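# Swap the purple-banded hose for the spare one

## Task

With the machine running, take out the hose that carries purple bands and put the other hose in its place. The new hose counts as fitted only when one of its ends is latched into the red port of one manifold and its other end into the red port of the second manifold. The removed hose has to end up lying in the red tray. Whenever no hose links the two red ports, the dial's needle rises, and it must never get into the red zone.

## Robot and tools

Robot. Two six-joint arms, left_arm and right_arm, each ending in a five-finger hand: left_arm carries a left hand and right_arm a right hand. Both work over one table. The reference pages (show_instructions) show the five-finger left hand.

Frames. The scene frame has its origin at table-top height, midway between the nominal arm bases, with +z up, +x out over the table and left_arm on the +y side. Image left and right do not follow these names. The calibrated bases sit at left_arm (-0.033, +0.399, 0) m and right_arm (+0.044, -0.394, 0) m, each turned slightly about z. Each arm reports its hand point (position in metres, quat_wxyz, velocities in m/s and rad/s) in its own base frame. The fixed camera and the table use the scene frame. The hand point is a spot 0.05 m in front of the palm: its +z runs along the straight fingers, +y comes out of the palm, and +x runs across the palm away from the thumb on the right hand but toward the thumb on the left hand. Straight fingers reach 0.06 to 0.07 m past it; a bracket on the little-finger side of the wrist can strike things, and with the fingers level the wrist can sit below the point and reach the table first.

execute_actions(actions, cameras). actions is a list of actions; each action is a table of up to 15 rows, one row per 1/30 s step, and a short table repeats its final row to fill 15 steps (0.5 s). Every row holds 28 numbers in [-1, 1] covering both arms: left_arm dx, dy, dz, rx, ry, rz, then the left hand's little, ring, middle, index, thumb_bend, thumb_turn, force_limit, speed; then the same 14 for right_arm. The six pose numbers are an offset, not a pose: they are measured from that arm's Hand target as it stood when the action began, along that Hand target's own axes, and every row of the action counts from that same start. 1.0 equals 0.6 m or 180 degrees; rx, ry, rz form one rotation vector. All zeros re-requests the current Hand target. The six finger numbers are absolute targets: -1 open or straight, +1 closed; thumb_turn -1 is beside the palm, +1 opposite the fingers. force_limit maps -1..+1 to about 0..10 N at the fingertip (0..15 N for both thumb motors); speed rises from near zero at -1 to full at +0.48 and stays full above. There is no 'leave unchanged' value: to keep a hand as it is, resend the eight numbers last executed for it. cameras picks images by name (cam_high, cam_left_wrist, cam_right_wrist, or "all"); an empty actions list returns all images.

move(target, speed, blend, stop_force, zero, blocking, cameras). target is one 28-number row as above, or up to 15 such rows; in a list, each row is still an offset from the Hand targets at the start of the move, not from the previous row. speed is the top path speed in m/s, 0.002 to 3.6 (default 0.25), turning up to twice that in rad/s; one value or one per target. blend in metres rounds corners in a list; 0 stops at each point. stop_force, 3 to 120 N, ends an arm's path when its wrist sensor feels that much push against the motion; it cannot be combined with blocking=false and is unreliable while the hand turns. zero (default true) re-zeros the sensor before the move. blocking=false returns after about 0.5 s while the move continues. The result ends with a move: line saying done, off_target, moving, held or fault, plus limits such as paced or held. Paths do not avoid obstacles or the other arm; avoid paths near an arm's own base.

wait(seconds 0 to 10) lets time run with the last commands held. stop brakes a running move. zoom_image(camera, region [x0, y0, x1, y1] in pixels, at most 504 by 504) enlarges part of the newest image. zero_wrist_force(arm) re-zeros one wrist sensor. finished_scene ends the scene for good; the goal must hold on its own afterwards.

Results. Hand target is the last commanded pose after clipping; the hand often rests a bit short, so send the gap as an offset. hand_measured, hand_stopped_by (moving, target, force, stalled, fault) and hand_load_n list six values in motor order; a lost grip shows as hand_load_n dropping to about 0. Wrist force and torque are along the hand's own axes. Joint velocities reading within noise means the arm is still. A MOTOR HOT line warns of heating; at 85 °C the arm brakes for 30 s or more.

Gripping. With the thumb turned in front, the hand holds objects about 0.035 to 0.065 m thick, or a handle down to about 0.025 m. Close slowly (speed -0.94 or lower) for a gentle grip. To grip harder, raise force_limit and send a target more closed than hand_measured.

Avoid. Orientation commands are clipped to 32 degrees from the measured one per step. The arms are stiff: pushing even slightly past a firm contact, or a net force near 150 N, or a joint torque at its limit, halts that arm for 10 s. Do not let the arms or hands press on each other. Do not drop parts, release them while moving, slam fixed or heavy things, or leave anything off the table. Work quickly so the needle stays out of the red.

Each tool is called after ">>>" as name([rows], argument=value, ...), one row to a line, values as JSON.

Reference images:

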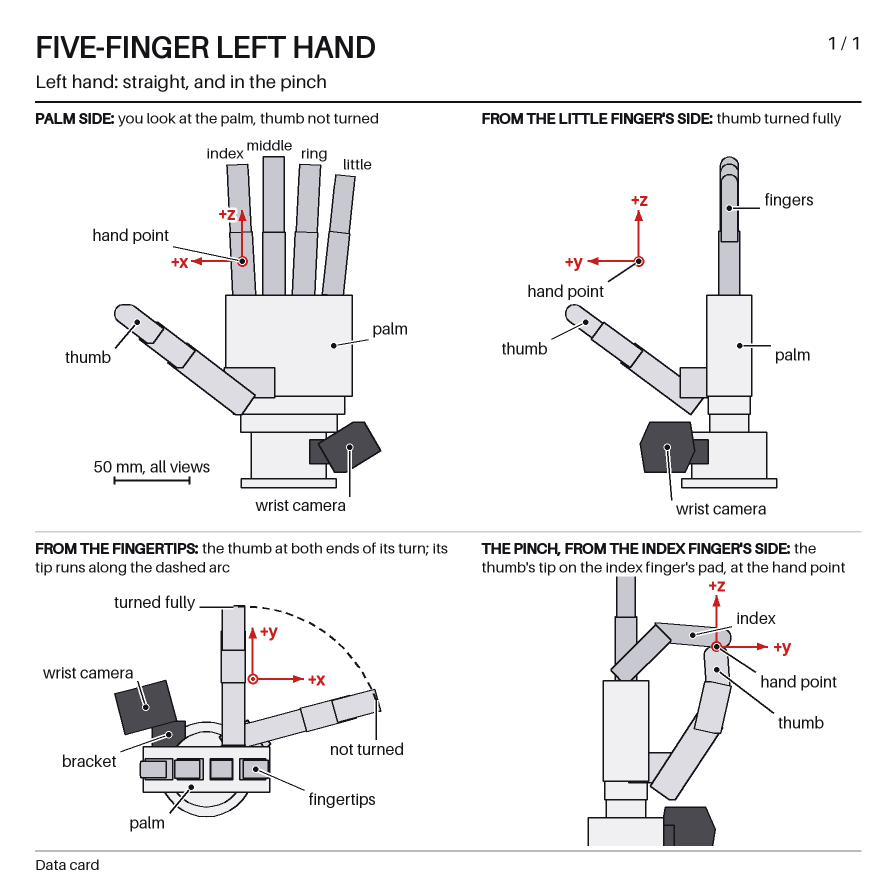

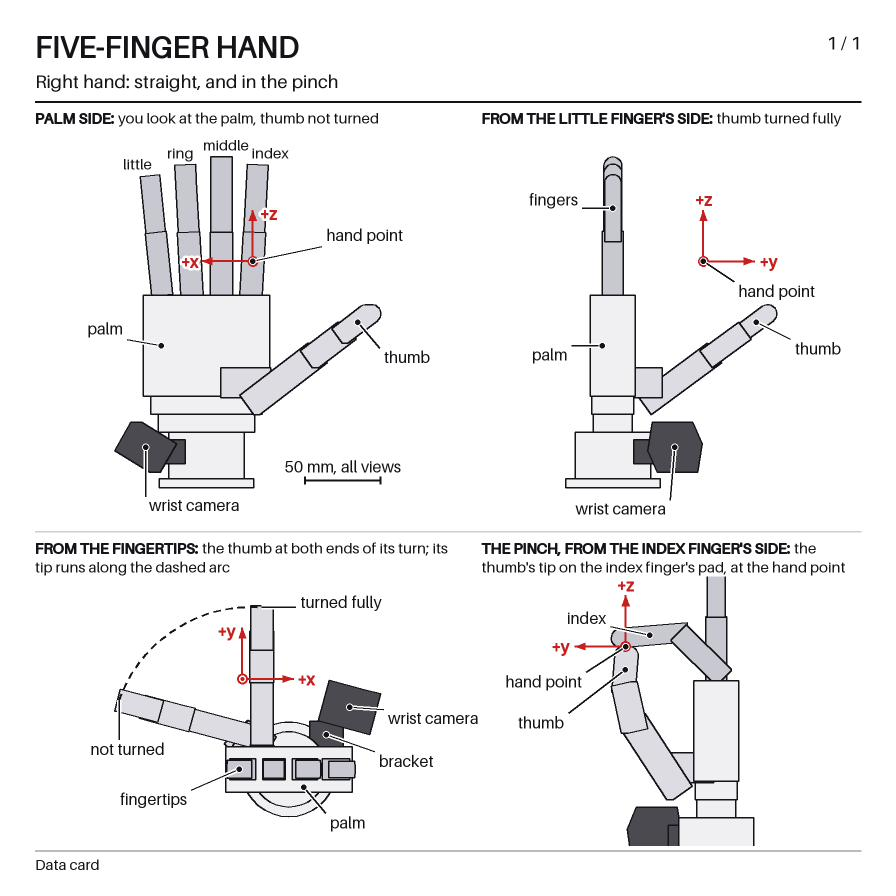

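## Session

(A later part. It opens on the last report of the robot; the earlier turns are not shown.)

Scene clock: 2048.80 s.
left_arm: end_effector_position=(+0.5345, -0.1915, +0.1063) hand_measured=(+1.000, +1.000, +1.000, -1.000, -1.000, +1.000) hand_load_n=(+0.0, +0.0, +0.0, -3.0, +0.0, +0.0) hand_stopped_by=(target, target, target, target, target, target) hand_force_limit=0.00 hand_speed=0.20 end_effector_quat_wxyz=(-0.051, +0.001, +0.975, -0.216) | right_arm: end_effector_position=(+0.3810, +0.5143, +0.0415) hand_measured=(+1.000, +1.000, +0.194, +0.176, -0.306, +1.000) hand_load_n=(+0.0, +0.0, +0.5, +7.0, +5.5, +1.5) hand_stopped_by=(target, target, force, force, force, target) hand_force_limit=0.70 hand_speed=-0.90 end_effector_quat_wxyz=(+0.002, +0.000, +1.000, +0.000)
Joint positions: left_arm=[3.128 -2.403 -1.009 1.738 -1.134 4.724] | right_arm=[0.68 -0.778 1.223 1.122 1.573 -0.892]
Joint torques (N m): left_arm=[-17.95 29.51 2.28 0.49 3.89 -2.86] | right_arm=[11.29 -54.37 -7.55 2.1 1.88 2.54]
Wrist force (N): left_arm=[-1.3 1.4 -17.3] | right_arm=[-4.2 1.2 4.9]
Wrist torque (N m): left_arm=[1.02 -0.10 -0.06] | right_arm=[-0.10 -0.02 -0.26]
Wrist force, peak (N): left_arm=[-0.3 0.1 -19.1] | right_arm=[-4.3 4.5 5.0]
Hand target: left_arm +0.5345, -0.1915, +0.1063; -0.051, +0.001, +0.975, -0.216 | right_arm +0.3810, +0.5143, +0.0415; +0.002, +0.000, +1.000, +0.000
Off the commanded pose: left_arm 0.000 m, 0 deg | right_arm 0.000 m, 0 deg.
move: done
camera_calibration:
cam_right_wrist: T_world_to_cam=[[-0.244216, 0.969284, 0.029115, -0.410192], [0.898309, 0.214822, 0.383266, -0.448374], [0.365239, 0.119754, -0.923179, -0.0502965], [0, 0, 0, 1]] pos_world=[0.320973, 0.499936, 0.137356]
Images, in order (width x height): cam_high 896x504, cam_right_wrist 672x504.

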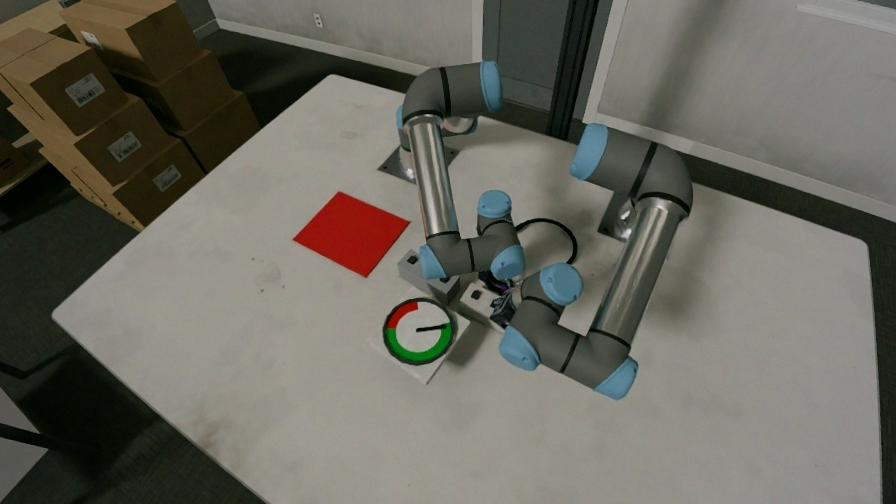

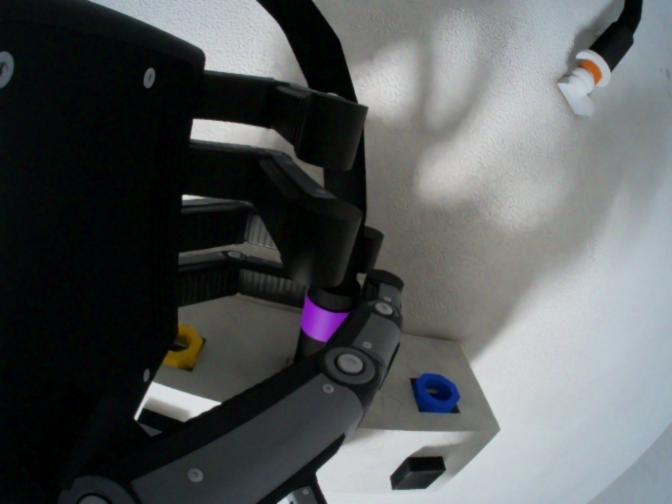

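>>> execute_actions([
  [[0,0,0,0,0,0,1,1,1,-1,-1,1,0,0.2,0,0,0,0,0,0,1,1,0.17,0.17,-0.45,1,0,-0.6]],
  [[0,0,0.0017,0,0,0,1,1,1,-1,-1,1,0,0.2,0,0,0,0,0,0,1,1,0.17,0.17,-0.45,1,0,-0.6]],
  [[0,0,0,0,0,0,1,1,1,-1,-1,1,0,0.2,0,0,0,0,0,0,1,1,0.17,0.17,-0.45,1,0,-0.6]],
], cameras=["cam_high"])

>>> zoom_image(camera="cam_high", region=[370, 280, 470, 380])

Scene clock: 2062.90 s.
left_arm: end_effector_position=(+0.5344, -0.1919, +0.1054) hand_measured=(+1.000, +1.000, +1.000, -1.000, -1.000, +1.000) hand_load_n=(+0.0, +0.5, +0.0, -3.0, +0.0, +0.0) hand_stopped_by=(target, target, target, target, target, target) hand_force_limit=0.00 hand_speed=0.20 end_effector_quat_wxyz=(-0.051, +0.001, +0.975, -0.216) | right_arm: end_effector_position=(+0.3810, +0.5143, +0.0415) hand_measured=(+1.000, +1.000, +0.170, +0.170, -0.450, +1.000) hand_load_n=(+0.0, +0.0, +0.0, +0.5, +0.0, +0.0) hand_stopped_by=(target, target, target, target, target, target) hand_force_limit=0.00 hand_speed=-0.60 end_effector_quat_wxyz=(+0.002, +0.000, +1.000, +0.000)
Joint positions: left_arm=[3.127 -2.404 -1.01 1.74 -1.134 4.723] | right_arm=[0.68 -0.778 1.224 1.122 1.573 -0.892]
Joint torques (N m): left_arm=[-18.25 28.48 3.04 0.98 3.23 -2.93] | right_arm=[8.93 -48.39 -24.45 2.04 1.8 2.43]
Wrist force (N): left_arm=[-0.6 1.6 -18.2] | right_arm=[0.6 -1.6 1.1]
Wrist torque (N m): left_arm=[1.06 -0.12 -0.02] | right_arm=[-0.14 -0.06 -0.21]
Wrist force, peak (N): left_arm=[-0.9 0.2 -19.2] | right_arm=[-4.4 1.3 4.9]
Hand target: left_arm +0.5344, -0.1919, +0.1054; -0.051, +0.001, +0.975, -0.216 | right_arm +0.3810, +0.5143, +0.0415; +0.002, +0.000, +1.000, +0.000
Off the commanded pose: left_arm 0.000 m, 0 deg | right_arm 0.000 m, 0 deg.
Step readings (end_effector_position of left_arm | right_arm):
0: (+0.5345, -0.1915, +0.1063) | (+0.3810, +0.5143, +0.0415)
1: (+0.5345, -0.1915, +0.1063) | (+0.3810, +0.5143, +0.0415)
2: (+0.5345, -0.1915, +0.1063) | (+0.3810, +0.5143, +0.0415)
4: (+0.5345, -0.1915, +0.1063) | (+0.3810, +0.5143, +0.0415)
8: (+0.5345, -0.1915, +0.1063) | (+0.3810, +0.5143, +0.0415)
15: (+0.5345, -0.1915, +0.1063) | (+0.3810, +0.5143, +0.0415)
16: (+0.5345, -0.1915, +0.1063) | (+0.3810, +0.5143, +0.0415)
17: (+0.5345, -0.1916, +0.1062) | (+0.3810, +0.5143, +0.0415)
19: (+0.5344, -0.1918, +0.1058) | (+0.3810, +0.5143, +0.0415)
23: (+0.5344, -0.1919, +0.1055) | (+0.3810, +0.5143, +0.0415)
30: (+0.5344, -0.1919, +0.1054) | (+0.3810, +0.5143, +0.0415)
31: (+0.5344, -0.1919, +0.1054) | (+0.3810, +0.5143, +0.0415)
32: (+0.5344, -0.1919, +0.1054) | (+0.3810, +0.5143, +0.0415)
34: (+0.5344, -0.1919, +0.1054) | (+0.3810, +0.5143, +0.0415)
38: (+0.5344, -0.1919, +0.1054) | (+0.3810, +0.5143, +0.0415)
45: (+0.5344, -0.1919, +0.1054) | (+0.3810, +0.5143, +0.0415)
Images, in order (width x height): cam_high 896x504.

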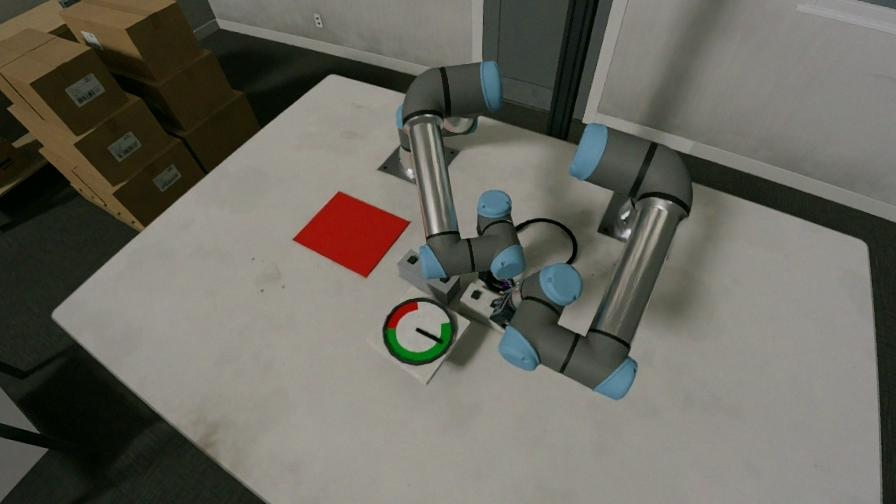

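Scaled by 5.040 from the camera's 896x504 image, which has a finer 1280x720 frame.

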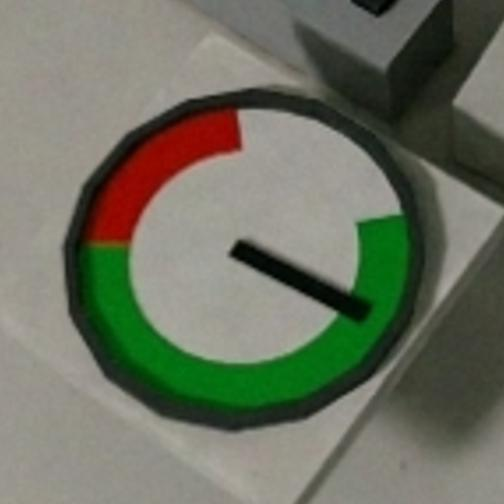

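>>> execute_actions([
  [[0,0,-0.01,0,0,0,1,1,1,-1,-1,1,0,0.2,0,0,0,0,0,0,1,1,0.17,0.17,-0.45,1,0,-0.6]],
  [[0,0,0,0,0,0,1,1,1,-1,-1,1,0,0.2,0,0,0,0,0,0,1,1,0.17,0.17,-0.45,1,0,-0.6]],
], cameras=["cam_high", "cam_right_wrist"])

>>> zoom_image(camera="cam_high", region=[370, 280, 470, 380])

Scene clock: 2067.63 s.
left_arm: end_effector_position=(+0.5350, -0.1894, +0.1108) hand_measured=(+1.000, +1.000, +1.000, -1.000, -1.000, +1.000) hand_load_n=(+0.0, +0.0, +0.0, +0.0, +0.0, +0.0) hand_stopped_by=(target, target, target, target, target, target) hand_force_limit=0.00 hand_speed=0.20 end_effector_quat_wxyz=(-0.051, +0.001, +0.975, -0.216) | right_arm: end_effector_position=(+0.3810, +0.5143, +0.0415) hand_measured=(+1.000, +1.000, +0.170, +0.170, -0.450, +1.000) hand_load_n=(+0.0, +0.0, +0.5, +0.0, +0.0, +0.0) hand_stopped_by=(target, target, target, target, target, target) hand_force_limit=0.00 hand_speed=-0.60 end_effector_quat_wxyz=(+0.002, +0.000, +1.000, +0.000)
Joint positions: left_arm=[3.132 -2.4 -1.003 1.727 -1.135 4.728] | right_arm=[0.68 -0.778 1.223 1.122 1.573 -0.892]
Joint torques (N m): left_arm=[12.96 63.35 23.73 -4.14 -2.39 2.86] | right_arm=[7.79 -39.83 -24.73 2.26 1.83 2.43]
Wrist force (N): left_arm=[0.7 -0.5 1.7] | right_arm=[0.6 -1.6 0.7]
Wrist torque (N m): left_arm=[-0.06 -0.06 0.00] | right_arm=[-0.11 -0.06 -0.21]
Wrist force, peak (N): left_arm=[-0.8 0.9 -19.2] | right_arm=[0.7 -1.7 1.4]
Hand target: left_arm +0.5350, -0.1894, +0.1108; -0.051, +0.001, +0.975, -0.216 | right_arm +0.3810, +0.5143, +0.0415; +0.002, +0.000, +1.000, +0.000
Off the commanded pose: left_arm 0.000 m, 0 deg | right_arm 0.000 m, 0 deg.
Step readings (end_effector_position of left_arm | right_arm):
0: (+0.5344, -0.1919, +0.1054) | (+0.3810, +0.5143, +0.0415)
1: (+0.5344, -0.1919, +0.1054) | (+0.3810, +0.5143, +0.0415)
2: (+0.5344, -0.1916, +0.1061) | (+0.3810, +0.5143, +0.0415)
4: (+0.5346, -0.1907, +0.1083) | (+0.3810, +0.5143, +0.0415)
8: (+0.5349, -0.1898, +0.1102) | (+0.3810, +0.5143, +0.0415)
15: (+0.5350, -0.1894, +0.1107) | (+0.3810, +0.5143, +0.0415)
16: (+0.5350, -0.1894, +0.1107) | (+0.3810, +0.5143, +0.0415)
17: (+0.5350, -0.1894, +0.1108) | (+0.3810, +0.5143, +0.0415)
19: (+0.5350, -0.1894, +0.1108) | (+0.3810, +0.5143, +0.0415)
23: (+0.5350, -0.1894, +0.1108) | (+0.3810, +0.5143, +0.0415)
30: (+0.5350, -0.1894, +0.1108) | (+0.3810, +0.5143, +0.0415)
camera_calibration:
cam_right_wrist: T_world_to_cam=[[-0.244303, 0.969263, 0.0290767, -0.410148], [0.898285, 0.214915, 0.383269, -0.448413], [0.36524, 0.119753, -0.923179, -0.0502962], [0, 0, 0, 1]] pos_world=[0.320973, 0.499936, 0.137356]
Images, in order (width x height): cam_high 896x504, cam_right_wrist 672x504.

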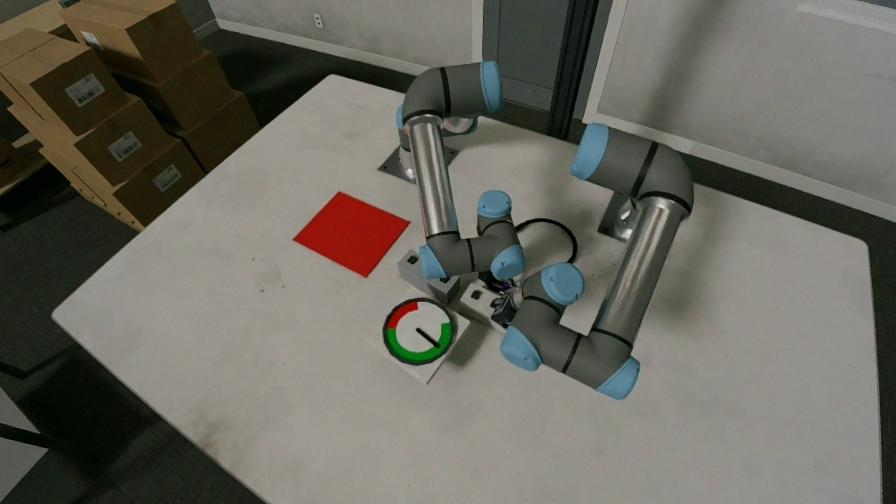

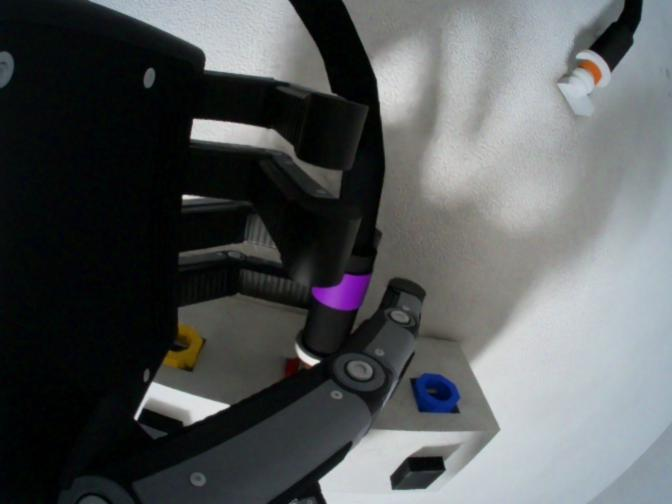

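Scaled by 5.040 from the camera's 896x504 image, which has a finer 1280x720 frame.

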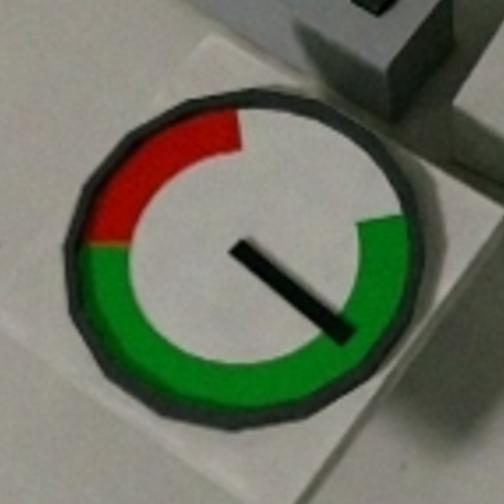

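>>> execute_actions([
  [[0,0,0,0,0,0,1,1,1,-1,-1,1,0,0.2,0,0,0,0,0,0,1,1,0.24,0.24,-0.15,1,0.6,-0.7]],
  [[0,0,0,0,0,0,1,1,1,-1,-1,1,0,0.2,0,0,0,0,0,0,1,1,0.24,0.24,-0.15,1,0.6,-0.7]],
  [[0,0,0,0,0,0,1,1,1,-1,-1,1,0,0.2,-0.008,0,0,0,0,0,1,1,0.24,0.24,-0.15,1,0.6,-0.7]],
  [[0,0,0,0,0,0,1,1,1,-1,-1,1,0,0.2,-0.0067,0,0,0,0,0,1,1,0.24,0.24,-0.15,1,0.6,-0.7]],
], cameras=["cam_high", "cam_right_wrist"])

>>> zoom_image(camera="cam_high", region=[370, 280, 470, 380])

Scene clock: 2075.23 s.
left_arm: end_effector_position=(+0.5350, -0.1894, +0.1108) hand_measured=(+1.000, +1.000, +1.000, -1.000, -1.000, +1.000) hand_load_n=(+0.0, +0.0, +0.0, +0.0, +0.0, +0.0) hand_stopped_by=(target, target, target, target, target, target) hand_force_limit=0.00 hand_speed=0.20 end_effector_quat_wxyz=(-0.051, +0.001, +0.975, -0.216) | right_arm: end_effector_position=(+0.3898, +0.5143, +0.0415) hand_measured=(+1.000, +1.000, +0.240, +0.238, -0.316, +1.000) hand_load_n=(+0.0, +0.0, +0.0, +21.5, +3.5, +0.0) hand_stopped_by=(target, target, target, target, force, target) hand_force_limit=0.60 hand_speed=-0.70 end_effector_quat_wxyz=(+0.002, +0.000, +1.000, +0.000)
Joint positions: left_arm=[3.132 -2.4 -1.003 1.727 -1.135 4.728] | right_arm=[0.67 -0.765 1.2 1.133 1.573 -0.901]
Joint torques (N m): left_arm=[13.82 62.28 23.55 -3.87 -2.13 2.89] | right_arm=[-21.76 -48 -37.37 0.63 6.02 -1.07]
Wrist force (N): left_arm=[0.5 -0.4 1.7] | right_arm=[24.1 1.8 20.4]
Wrist torque (N m): left_arm=[-0.05 -0.03 -0.02] | right_arm=[-0.09 -0.01 -0.05]
Wrist force, peak (N): left_arm=[0.8 -0.5 1.8] | right_arm=[33.9 0.6 15.8]
Hand target: left_arm +0.5350, -0.1894, +0.1108; -0.051, +0.001, +0.975, -0.216 | right_arm +0.3898, +0.5143, +0.0415; +0.002, +0.000, +1.000, +0.000
Off the commanded pose: left_arm 0.000 m, 0 deg | right_arm 0.000 m, 0 deg.
Step readings (end_effector_position of left_arm | right_arm):
0: (+0.5350, -0.1894, +0.1108) | (+0.3810, +0.5143, +0.0415)
1: (+0.5350, -0.1894, +0.1108) | (+0.3810, +0.5143, +0.0415)
2: (+0.5350, -0.1894, +0.1108) | (+0.3810, +0.5143, +0.0415)
4: (+0.5350, -0.1894, +0.1108) | (+0.3810, +0.5143, +0.0415)
8: (+0.5350, -0.1894, +0.1108) | (+0.3810, +0.5143, +0.0415)
15: (+0.5350, -0.1894, +0.1108) | (+0.3810, +0.5143, +0.0415)
16: (+0.5350, -0.1894, +0.1108) | (+0.3810, +0.5143, +0.0415)
17: (+0.5350, -0.1894, +0.1108) | (+0.3810, +0.5143, +0.0415)
19: (+0.5350, -0.1894, +0.1108) | (+0.3810, +0.5143, +0.0415)
23: (+0.5350, -0.1894, +0.1108) | (+0.3810, +0.5143, +0.0415)
30: (+0.5350, -0.1894, +0.1108) | (+0.3810, +0.5143, +0.0415)
31: (+0.5350, -0.1894, +0.1108) | (+0.3810, +0.5143, +0.0415)
32: (+0.5350, -0.1894, +0.1108) | (+0.3817, +0.5144, +0.0415)
34: (+0.5350, -0.1894, +0.1108) | (+0.3838, +0.5144, +0.0415)
38: (+0.5350, -0.1894, +0.1108) | (+0.3853, +0.5143, +0.0415)
45: (+0.5350, -0.1894, +0.1108) | (+0.3858, +0.5143, +0.0415)
46: (+0.5350, -0.1894, +0.1108) | (+0.3858, +0.5143, +0.0415)
47: (+0.5350, -0.1894, +0.1108) | (+0.3866, +0.5143, +0.0415)
49: (+0.5350, -0.1894, +0.1108) | (+0.3881, +0.5143, +0.0415)
53: (+0.5350, -0.1894, +0.1108) | (+0.3893, +0.5143, +0.0414)
60: (+0.5350, -0.1894, +0.1108) | (+0.3898, +0.5143, +0.0415)
camera_calibration:
cam_right_wrist: T_world_to_cam=[[-0.244303, 0.969263, 0.0290767, -0.408001], [0.898285, 0.214915, 0.383269, -0.456357], [0.36524, 0.119753, -0.923179, -0.053418], [0, 0, 0, 1]] pos_world=[0.329773, 0.499936, 0.137456]
Images, in order (width x height): cam_high 896x504, cam_right_wrist 672x504.

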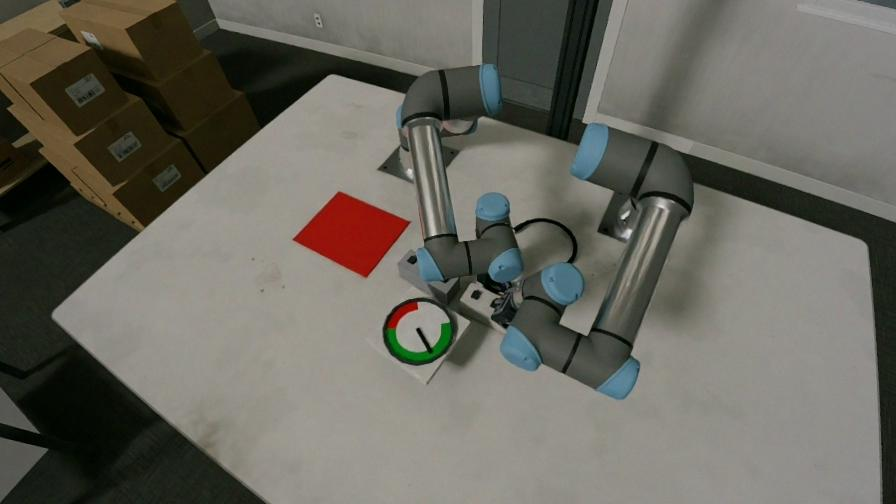

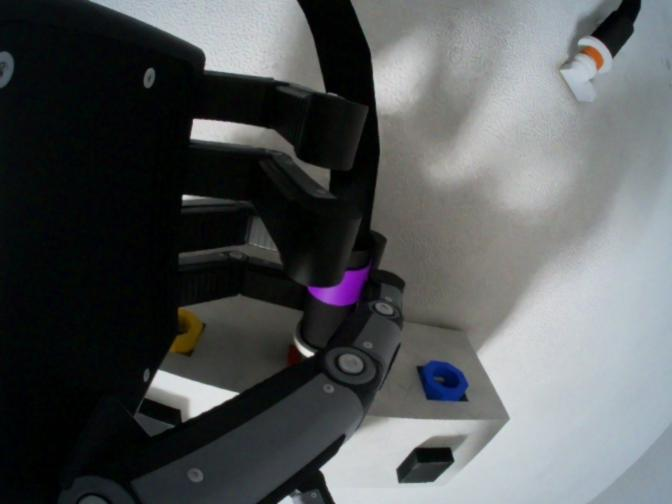

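Scaled by 5.040 from the camera's 896x504 image, which has a finer 1280x720 frame.

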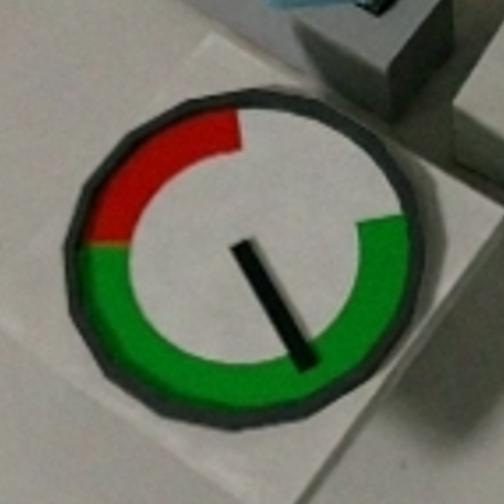

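>>> execute_actions([
  [[0,0,0,0,0,0,1,1,1,-1,-1,1,0,0.2,0,0,-0.003,0,0,0,1,1,0.24,0.24,-0.15,1,0.6,-0.7]],
  [[0,0,0,0,0,0,1,1,1,-1,-1,1,0,0.2,-0.003,0,0,0,0,0,1,1,0.24,0.24,-0.15,1,0.6,-0.7]],
], cameras=["cam_high", "cam_right_wrist"])

>>> zoom_image(camera="cam_high", region=[370, 280, 470, 380])

Scene clock: 2080.87 s.
left_arm: end_effector_position=(+0.5350, -0.1894, +0.1108) hand_measured=(+1.000, +1.000, +1.000, -1.000, -1.000, +1.000) hand_load_n=(+0.0, +0.0, +0.0, +0.0, -0.5, +0.0) hand_stopped_by=(target, target, target, target, target, target) hand_force_limit=0.00 hand_speed=0.20 end_effector_quat_wxyz=(-0.051, +0.001, +0.975, -0.216) | right_arm: end_effector_position=(+0.3916, +0.5143, +0.0433) hand_measured=(+1.000, +1.000, +0.240, +0.226, -0.316, +1.000) hand_load_n=(-1.0, +0.0, +4.0, +29.5, +3.5, -0.5) hand_stopped_by=(target, target, target, target, force, target) hand_force_limit=0.60 hand_speed=-0.70 end_effector_quat_wxyz=(+0.002, +0.000, +1.000, +0.000)
Joint positions: left_arm=[3.132 -2.4 -1.003 1.727 -1.135 4.728] | right_arm=[0.668 -0.765 1.193 1.138 1.573 -0.903]
Joint torques (N m): left_arm=[13.69 63.43 22.52 -3.95 -2.24 2.77] | right_arm=[-30.49 -55.48 -44.98 -2.15 4.39 0.08]
Wrist force (N): left_arm=[0.5 -0.4 1.5] | right_arm=[38.1 3.1 28.4]
Wrist torque (N m): left_arm=[-0.03 -0.04 -0.02] | right_arm=[-0.08 0.11 -0.08]
Wrist force, peak (N): left_arm=[0.6 -0.8 1.9] | right_arm=[39.5 2.7 29.4]
Hand target: left_arm +0.5350, -0.1894, +0.1108; -0.051, +0.001, +0.975, -0.216 | right_arm +0.3916, +0.5143, +0.0433; +0.002, +0.000, +1.000, +0.000
Off the commanded pose: left_arm 0.000 m, 0 deg | right_arm 0.000 m, 0 deg.
Step readings (end_effector_position of left_arm | right_arm):
0: (+0.5350, -0.1894, +0.1108) | (+0.3898, +0.5143, +0.0415)
1: (+0.5350, -0.1894, +0.1108) | (+0.3898, +0.5143, +0.0415)
2: (+0.5350, -0.1894, +0.1108) | (+0.3898, +0.5143, +0.0417)
4: (+0.5350, -0.1894, +0.1108) | (+0.3898, +0.5143, +0.0424)
8: (+0.5350, -0.1894, +0.1108) | (+0.3898, +0.5143, +0.0431)
15: (+0.5350, -0.1894, +0.1108) | (+0.3898, +0.5143, +0.0433)
16: (+0.5350, -0.1894, +0.1108) | (+0.3898, +0.5143, +0.0433)
17: (+0.5350, -0.1894, +0.1108) | (+0.3901, +0.5143, +0.0434)
19: (+0.5350, -0.1894, +0.1108) | (+0.3908, +0.5143, +0.0434)
23: (+0.5350, -0.1894, +0.1108) | (+0.3914, +0.5143, +0.0434)
30: (+0.5350, -0.1894, +0.1108) | (+0.3916, +0.5143, +0.0433)
camera_calibration:
cam_right_wrist: T_world_to_cam=[[-0.244303, 0.969263, 0.0290767, -0.407614], [0.898285, 0.214915, 0.383269, -0.458663], [0.36524, 0.119753, -0.923179, -0.0524137], [0, 0, 0, 1]] pos_world=[0.331573, 0.499936, 0.139256]
Images, in order (width x height): cam_high 896x504, cam_right_wrist 672x504.

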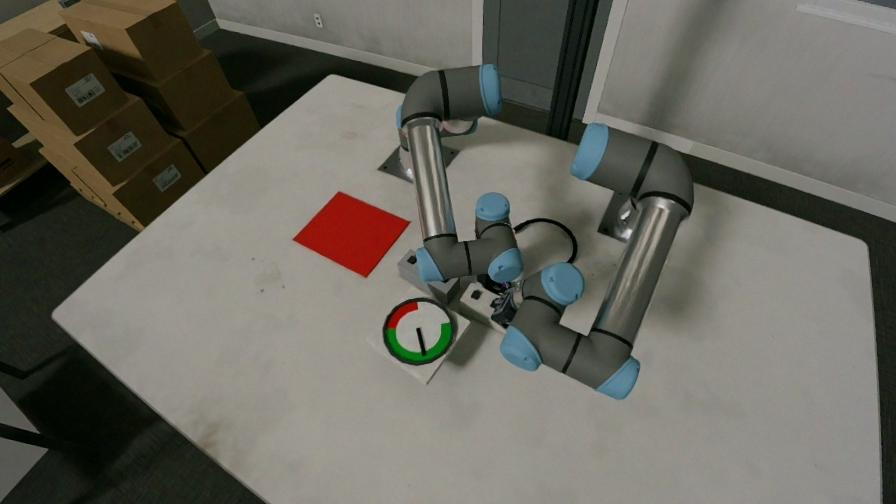

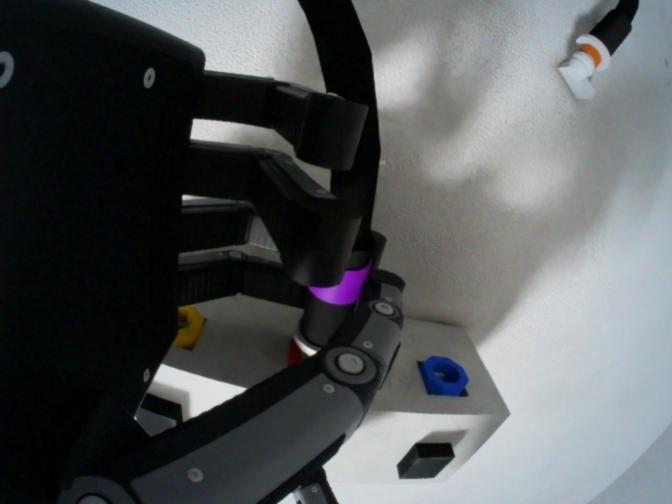

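Scaled by 5.040 from the camera's 896x504 image, which has a finer 1280x720 frame.

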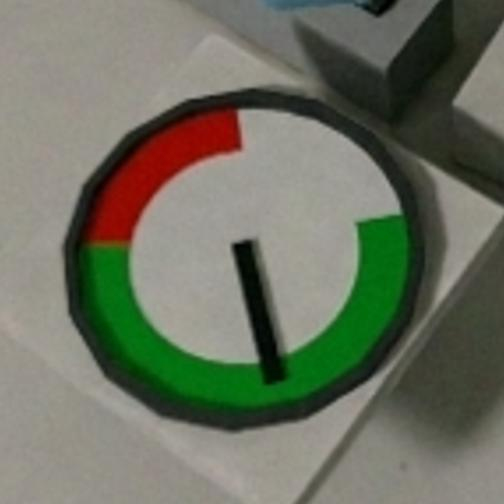

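>>> execute_actions([
  [[0,0,0,0,0,0,1,1,1,-1,-1,1,0,0.2,0,0,0.007,0,0,0,1,1,0.24,0.24,-0.15,1,0.6,-0.7]],
  [[0,0,0,0,0,0,1,1,1,-1,-1,1,0,0.2,-0.0017,0,0,0,0,0,1,1,0.24,0.24,-0.15,1,0.6,-0.7]],
], cameras=["cam_high"])

>>> zoom_image(camera="cam_high", region=[370, 280, 470, 380])

Scene clock: 2087.20 s.
left_arm: end_effector_position=(+0.5350, -0.1894, +0.1108) hand_measured=(+1.000, +1.000, +1.000, -1.000, -1.000, +1.000) hand_load_n=(+0.0, +0.0, +0.0, +0.0, +0.0, +0.0) hand_stopped_by=(target, target, target, target, target, target) hand_force_limit=0.00 hand_speed=0.20 end_effector_quat_wxyz=(-0.051, +0.001, +0.975, -0.216) | right_arm: end_effector_position=(+0.3926, +0.5143, +0.0391) hand_measured=(+1.000, +1.000, +0.240, +0.228, -0.316, +1.000) hand_load_n=(+0.0, +0.0, +5.0, +6.5, +2.0, -0.5) hand_stopped_by=(target, target, target, target, force, target) hand_force_limit=0.60 hand_speed=-0.70 end_effector_quat_wxyz=(+0.002, -0.001, +1.000, +0.000)
Joint positions: left_arm=[3.132 -2.4 -1.003 1.727 -1.135 4.728] | right_arm=[0.667 -0.759 1.194 1.132 1.573 -0.905]
Joint torques (N m): left_arm=[13.03 62.7 22.62 -3.99 -2.19 2.8] | right_arm=[-21.96 -43.93 -33.91 -0.08 2.86 -1.07]
Wrist force (N): left_arm=[0.7 -0.1 1.6] | right_arm=[22.8 -0.1 10.3]
Wrist torque (N m): left_arm=[-0.01 -0.05 -0.01] | right_arm=[-0.10 -0.12 0.01]
Wrist force, peak (N): left_arm=[0.6 -0.7 1.9] | right_arm=[38.2 3.2 30.0]
Hand target: left_arm +0.5350, -0.1894, +0.1108; -0.051, +0.001, +0.975, -0.216 | right_arm +0.3926, +0.5143, +0.0391; +0.002, +0.000, +1.000, +0.000
Off the commanded pose: left_arm 0.000 m, 0 deg | right_arm 0.000 m, 0 deg.
Step readings (end_effector_position of left_arm | right_arm):
0: (+0.5350, -0.1894, +0.1108) | (+0.3916, +0.5143, +0.0433)
1: (+0.5350, -0.1894, +0.1108) | (+0.3916, +0.5143, +0.0433)
2: (+0.5350, -0.1894, +0.1108) | (+0.3917, +0.5144, +0.0427)
4: (+0.5350, -0.1894, +0.1108) | (+0.3919, +0.5144, +0.0411)
8: (+0.5350, -0.1894, +0.1108) | (+0.3918, +0.5143, +0.0396)
15: (+0.5350, -0.1894, +0.1108) | (+0.3917, +0.5143, +0.0392)
16: (+0.5350, -0.1894, +0.1108) | (+0.3917, +0.5143, +0.0391)
17: (+0.5350, -0.1894, +0.1108) | (+0.3918, +0.5143, +0.0391)
19: (+0.5350, -0.1894, +0.1108) | (+0.3921, +0.5143, +0.0390)
23: (+0.5350, -0.1894, +0.1108) | (+0.3924, +0.5143, +0.0390)
30: (+0.5350, -0.1894, +0.1108) | (+0.3926, +0.5143, +0.0391)
Images, in order (width x height): cam_high 896x504.

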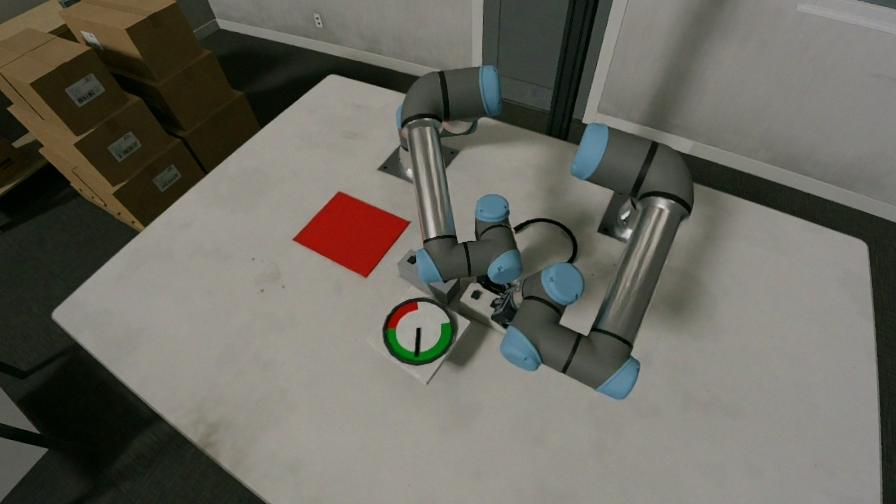

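Scaled by 5.040 from the camera's 896x504 image, which has a finer 1280x720 frame.

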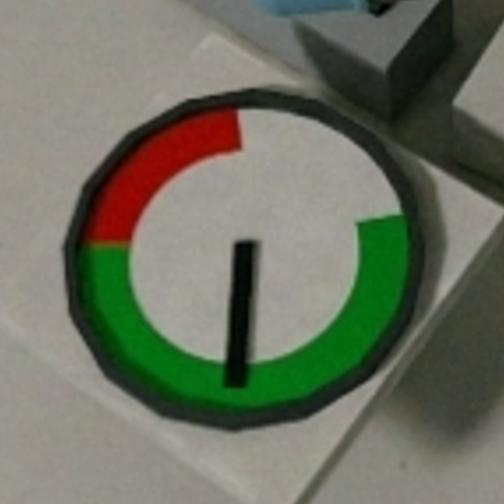

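>>> execute_actions([
  [[0,0,0,0,0,0,1,1,1,-1,-1,1,0,0.2,-0.005,0,-0.0015,0,0,0,1,1,0.3,0.3,-0.05,1,0.8,-0.5]],
  [[0,0,0,0,0,0,1,1,1,-1,-1,1,0,0.2,-0.005,0,-0.0015,0,0,0,1,1,0.3,0.3,-0.05,1,0.8,-0.5]],
], cameras=["cam_high", "cam_right_wrist"])

Scene clock: 2091.30 s.
left_arm: end_effector_position=(+0.5350, -0.1894, +0.1108) hand_measured=(+1.000, +1.000, +1.000, -1.000, -1.000, +1.000) hand_load_n=(+0.0, +0.0, +0.0, +0.0, +0.0, +0.0) hand_stopped_by=(target, target, target, target, target, target) hand_force_limit=0.00 hand_speed=0.20 end_effector_quat_wxyz=(-0.051, +0.001, +0.975, -0.216) | right_arm: end_effector_position=(+0.3977, +0.5140, +0.0411) hand_measured=(+1.000, +1.000, +0.276, +0.242, -0.282, +1.000) hand_load_n=(+0.0, +0.0, +23.5, +24.0, +14.0, -1.5) hand_stopped_by=(target, target, force, force, force, target) hand_force_limit=0.80 hand_speed=-0.50 end_effector_quat_wxyz=(+0.000, -0.001, +1.000, +0.000)
Joint positions: left_arm=[3.132 -2.4 -1.003 1.727 -1.135 4.728] | right_arm=[0.661 -0.752 1.176 1.146 1.571 -0.911]
Joint torques (N m): left_arm=[13.41 63.03 23.11 -3.69 -2.08 2.75] | right_arm=[-53.24 -69.79 -63 -7.49 10.43 2.29]
Wrist force (N): left_arm=[0.6 -0.2 1.6] | right_arm=[79.7 10.7 46.4]
Wrist torque (N m): left_arm=[-0.02 -0.04 -0.02] | right_arm=[0.12 -0.34 0.14]
Wrist force, peak (N): left_arm=[0.6 -0.4 2.0] | right_arm=[79.6 10.7 46.6]
Hand target: left_arm +0.5350, -0.1894, +0.1108; -0.051, +0.001, +0.975, -0.216 | right_arm +0.3986, +0.5143, +0.0409; +0.002, +0.000, +1.000, +0.000
Off the commanded pose: left_arm 0.000 m, 0 deg | right_arm 0.001 m, 0 deg.
Step readings (end_effector_position of left_arm | right_arm):
0: (+0.5350, -0.1894, +0.1108) | (+0.3926, +0.5143, +0.0391)
1: (+0.5350, -0.1894, +0.1108) | (+0.3927, +0.5143, +0.0391)
2: (+0.5350, -0.1894, +0.1108) | (+0.3933, +0.5143, +0.0394)
4: (+0.5350, -0.1894, +0.1108) | (+0.3945, +0.5143, +0.0397)
8: (+0.5350, -0.1894, +0.1108) | (+0.3954, +0.5143, +0.0400)
15: (+0.5350, -0.1894, +0.1108) | (+0.3956, +0.5143, +0.0400)
16: (+0.5350, -0.1894, +0.1108) | (+0.3956, +0.5143, +0.0400)
17: (+0.5350, -0.1894, +0.1108) | (+0.3961, +0.5143, +0.0402)
19: (+0.5350, -0.1894, +0.1108) | (+0.3971, +0.5143, +0.0404)
23: (+0.5350, -0.1894, +0.1108) | (+0.3975, +0.5140, +0.0408)
30: (+0.5350, -0.1894, +0.1108) | (+0.3977, +0.5140, +0.0410)
camera_calibration:
cam_right_wrist: T_world_to_cam=[[-0.244185, 0.969297, 0.028931, -0.405811], [0.899697, 0.215318, 0.379716, -0.463878], [0.361828, 0.11875, -0.924651, -0.0547567], [0, 0, 0, 1]] pos_world=[0.338069, 0.499735, 0.137251]
Images, in order (width x height): cam_high 896x504, cam_right_wrist 672x504.

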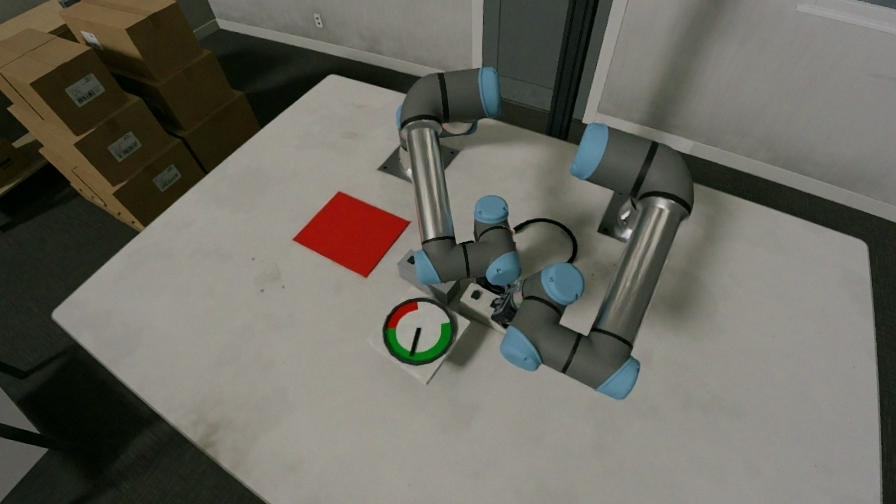

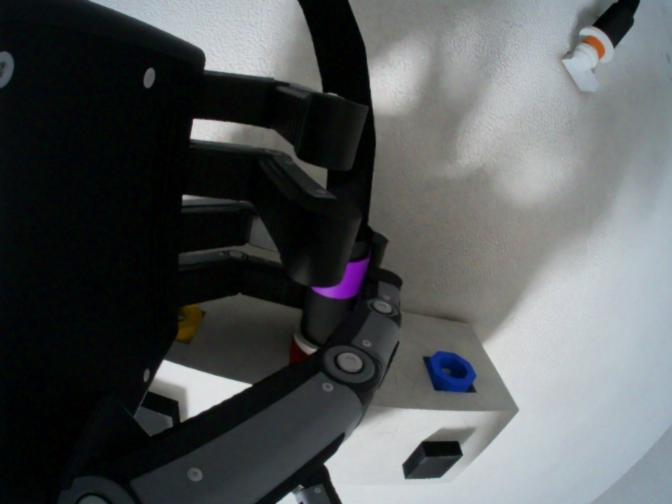

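>>> execute_actions([
  [[0,0,0,0,0,0,1,1,1,-1,-1,1,0,0.2,0,0,0.0075,0,0,0,1,1,0.3,0.3,-0.05,1,0.8,-0.5]],
], cameras=["cam_high"])

>>> zoom_image(camera="cam_high", region=[370, 280, 470, 380])

Scene clock: 2096.87 s.
left_arm: end_effector_position=(+0.5350, -0.1894, +0.1108) hand_measured=(+1.000, +1.000, +1.000, -1.000, -1.000, +1.000) hand_load_n=(+0.0, +0.0, +0.0, +0.0, +0.0, +0.0) hand_stopped_by=(target, target, target, target, target, target) hand_force_limit=0.00 hand_speed=0.20 end_effector_quat_wxyz=(-0.051, +0.001, +0.975, -0.216) | right_arm: end_effector_position=(+0.3987, +0.5143, +0.0365) hand_measured=(+1.000, +1.000, +0.276, +0.246, -0.282, +1.000) hand_load_n=(+0.0, +0.0, +17.0, -5.0, +17.5, -1.5) hand_stopped_by=(target, target, force, force, force, target) hand_force_limit=0.80 hand_speed=-0.50 end_effector_quat_wxyz=(+0.002, +0.000, +1.000, +0.000)
Joint positions: left_arm=[3.132 -2.4 -1.003 1.727 -1.135 4.728] | right_arm=[0.661 -0.747 1.18 1.134 1.573 -0.911]
Joint torques (N m): left_arm=[14.48 63.34 21.95 -3.83 -2.08 2.66] | right_arm=[-12.76 -41.71 -21.54 -4.2 8.37 1.78]
Wrist force (N): left_arm=[0.7 -0.3 1.7] | right_arm=[37.5 7.9 6.1]
Wrist torque (N m): left_arm=[-0.04 -0.05 -0.01] | right_arm=[0.07 -0.31 0.15]
Wrist force, peak (N): left_arm=[0.6 -0.5 2.0] | right_arm=[79.9 10.6 47.6]
Hand target: left_arm +0.5350, -0.1894, +0.1108; -0.051, +0.001, +0.975, -0.216 | right_arm +0.3987, +0.5143, +0.0364; +0.002, +0.000, +1.000, +0.000
Off the commanded pose: left_arm 0.000 m, 0 deg | right_arm 0.000 m, 0 deg.
Step readings (end_effector_position of left_arm | right_arm):
0: (+0.5350, -0.1894, +0.1108) | (+0.3977, +0.5141, +0.0411)
1: (+0.5350, -0.1894, +0.1108) | (+0.3977, +0.5141, +0.0411)
2: (+0.5350, -0.1894, +0.1108) | (+0.3975, +0.5139, +0.0405)
4: (+0.5350, -0.1894, +0.1108) | (+0.3977, +0.5139, +0.0389)
8: (+0.5350, -0.1894, +0.1108) | (+0.3988, +0.5143, +0.0371)
15: (+0.5350, -0.1894, +0.1108) | (+0.3988, +0.5143, +0.0366)
Images, in order (width x height): cam_high 896x504.

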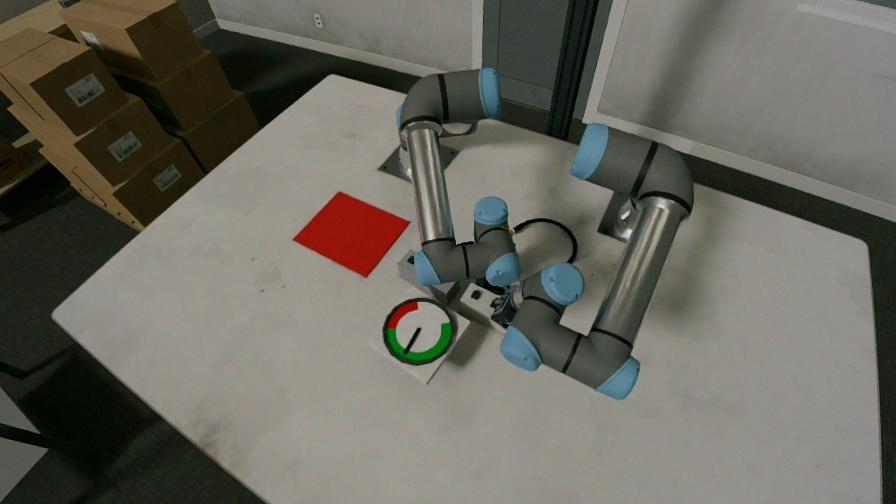

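Scaled by 5.040 from the camera's 896x504 image, which has a finer 1280x720 frame.

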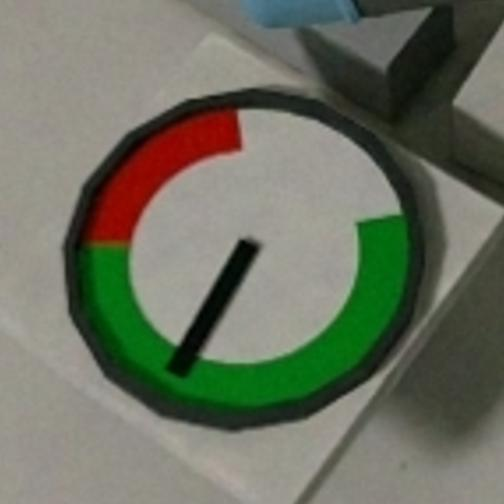

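>>> execute_actions([
  [[0,0,-0.0333,0,0,0,1,1,1,-1,-1,1,0,0.2,0,-0.005,0,0,0,0,1,1,0.3,0.3,-0.05,1,0.8,-0.5]],
  [[0,0,0,0,0,0,1,1,1,-1,-1,1,0,0.2,-0.003,0.003,0.002,0,0,0,1,1,0.3,0.3,-0.05,1,0.8,-0.5]],
], cameras=["cam_high", "cam_right_wrist"])

Scene clock: 2104.87 s.
left_arm: end_effector_position=(+0.5370, -0.1810, +0.1288) hand_measured=(+1.000, +1.000, +1.000, -1.000, -1.000, +1.000) hand_load_n=(+0.0, +0.0, +0.0, +0.0, +0.0, +0.0) hand_stopped_by=(target, target, target, target, target, target) hand_force_limit=0.00 hand_speed=0.20 end_effector_quat_wxyz=(-0.051, +0.001, +0.975, -0.216) | right_arm: end_effector_position=(+0.4004, +0.5132, +0.0353) hand_measured=(+1.000, +1.000, +0.276, +0.246, -0.286, +1.000) hand_load_n=(+0.0, +0.0, +16.5, -2.5, +28.0, -6.5) hand_stopped_by=(target, target, force, force, force, target) hand_force_limit=0.80 hand_speed=-0.50 end_effector_quat_wxyz=(+0.002, +0.000, +1.000, +0.000)
Joint positions: left_arm=[3.146 -2.388 -0.979 1.685 -1.136 4.743] | right_arm=[0.657 -0.745 1.18 1.133 1.573 -0.915]
Joint torques (N m): left_arm=[13.3 62.65 23.59 -4.17 -2.39 2.83] | right_arm=[-16.77 -42.76 -38.52 -2.95 10.46 5.36]
Wrist force (N): left_arm=[0.8 -0.6 1.4] | right_arm=[46.6 11.5 5.3]
Wrist torque (N m): left_arm=[-0.06 -0.08 0.00] | right_arm=[0.19 -0.46 0.06]
Wrist force, peak (N): left_arm=[0.3 -0.5 5.8] | right_arm=[30.8 45.9 20.0]
Hand target: left_arm +0.5370, -0.1810, +0.1288; -0.051, +0.001, +0.975, -0.216 | right_arm +0.4005, +0.5131, +0.0352; +0.002, +0.000, +1.000, +0.000
Off the commanded pose: left_arm 0.000 m, 0 deg | right_arm 0.000 m, 0 deg.
Step readings (end_effector_position of left_arm | right_arm):
0: (+0.5350, -0.1894, +0.1108) | (+0.3987, +0.5143, +0.0364)
1: (+0.5351, -0.1893, +0.1109) | (+0.3986, +0.5143, +0.0364)
2: (+0.5356, -0.1881, +0.1134) | (+0.3986, +0.5139, +0.0364)
4: (+0.5364, -0.1843, +0.1216) | (+0.3985, +0.5128, +0.0363)
8: (+0.5368, -0.1817, +0.1273) | (+0.3985, +0.5118, +0.0364)
15: (+0.5370, -0.1810, +0.1287) | (+0.3986, +0.5114, +0.0364)
16: (+0.5370, -0.1810, +0.1287) | (+0.3986, +0.5114, +0.0364)
17: (+0.5370, -0.1810, +0.1288) | (+0.3989, +0.5117, +0.0362)
19: (+0.5370, -0.1810, +0.1288) | (+0.3996, +0.5122, +0.0358)
23: (+0.5370, -0.1810, +0.1288) | (+0.4003, +0.5129, +0.0354)
30: (+0.5370, -0.1810, +0.1288) | (+0.4005, +0.5132, +0.0353)
camera_calibration:
cam_right_wrist: T_world_to_cam=[[-0.244209, 0.969278, 0.029355, -0.404117], [0.89835, 0.214733, 0.38322, -0.46322], [0.365143, 0.119957, -0.923191, -0.0630655], [0, 0, 0, 1]] pos_world=[0.340473, 0.498736, 0.131157]
Images, in order (width x height): cam_high 896x504, cam_right_wrist 672x504.

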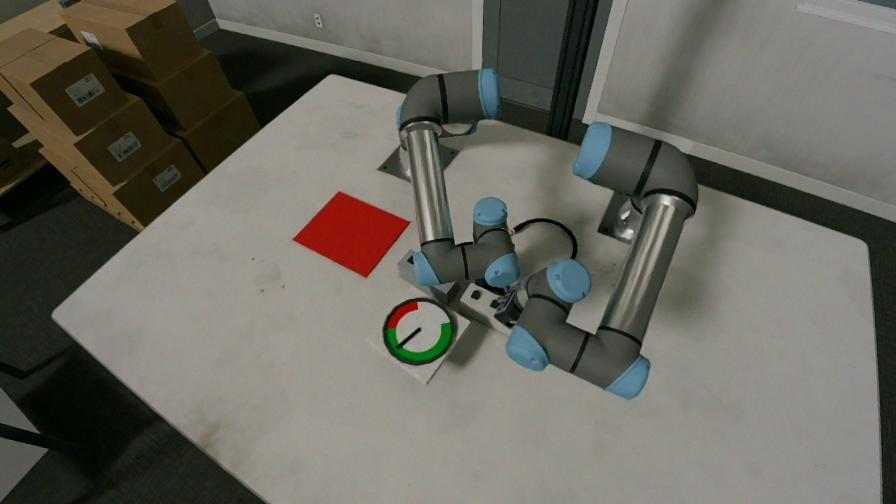

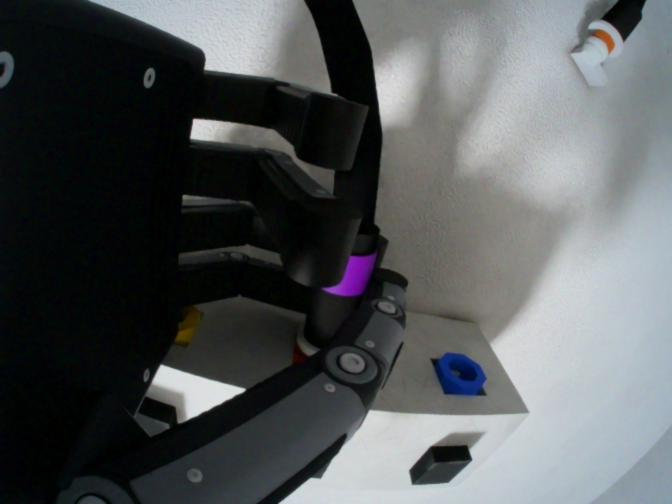

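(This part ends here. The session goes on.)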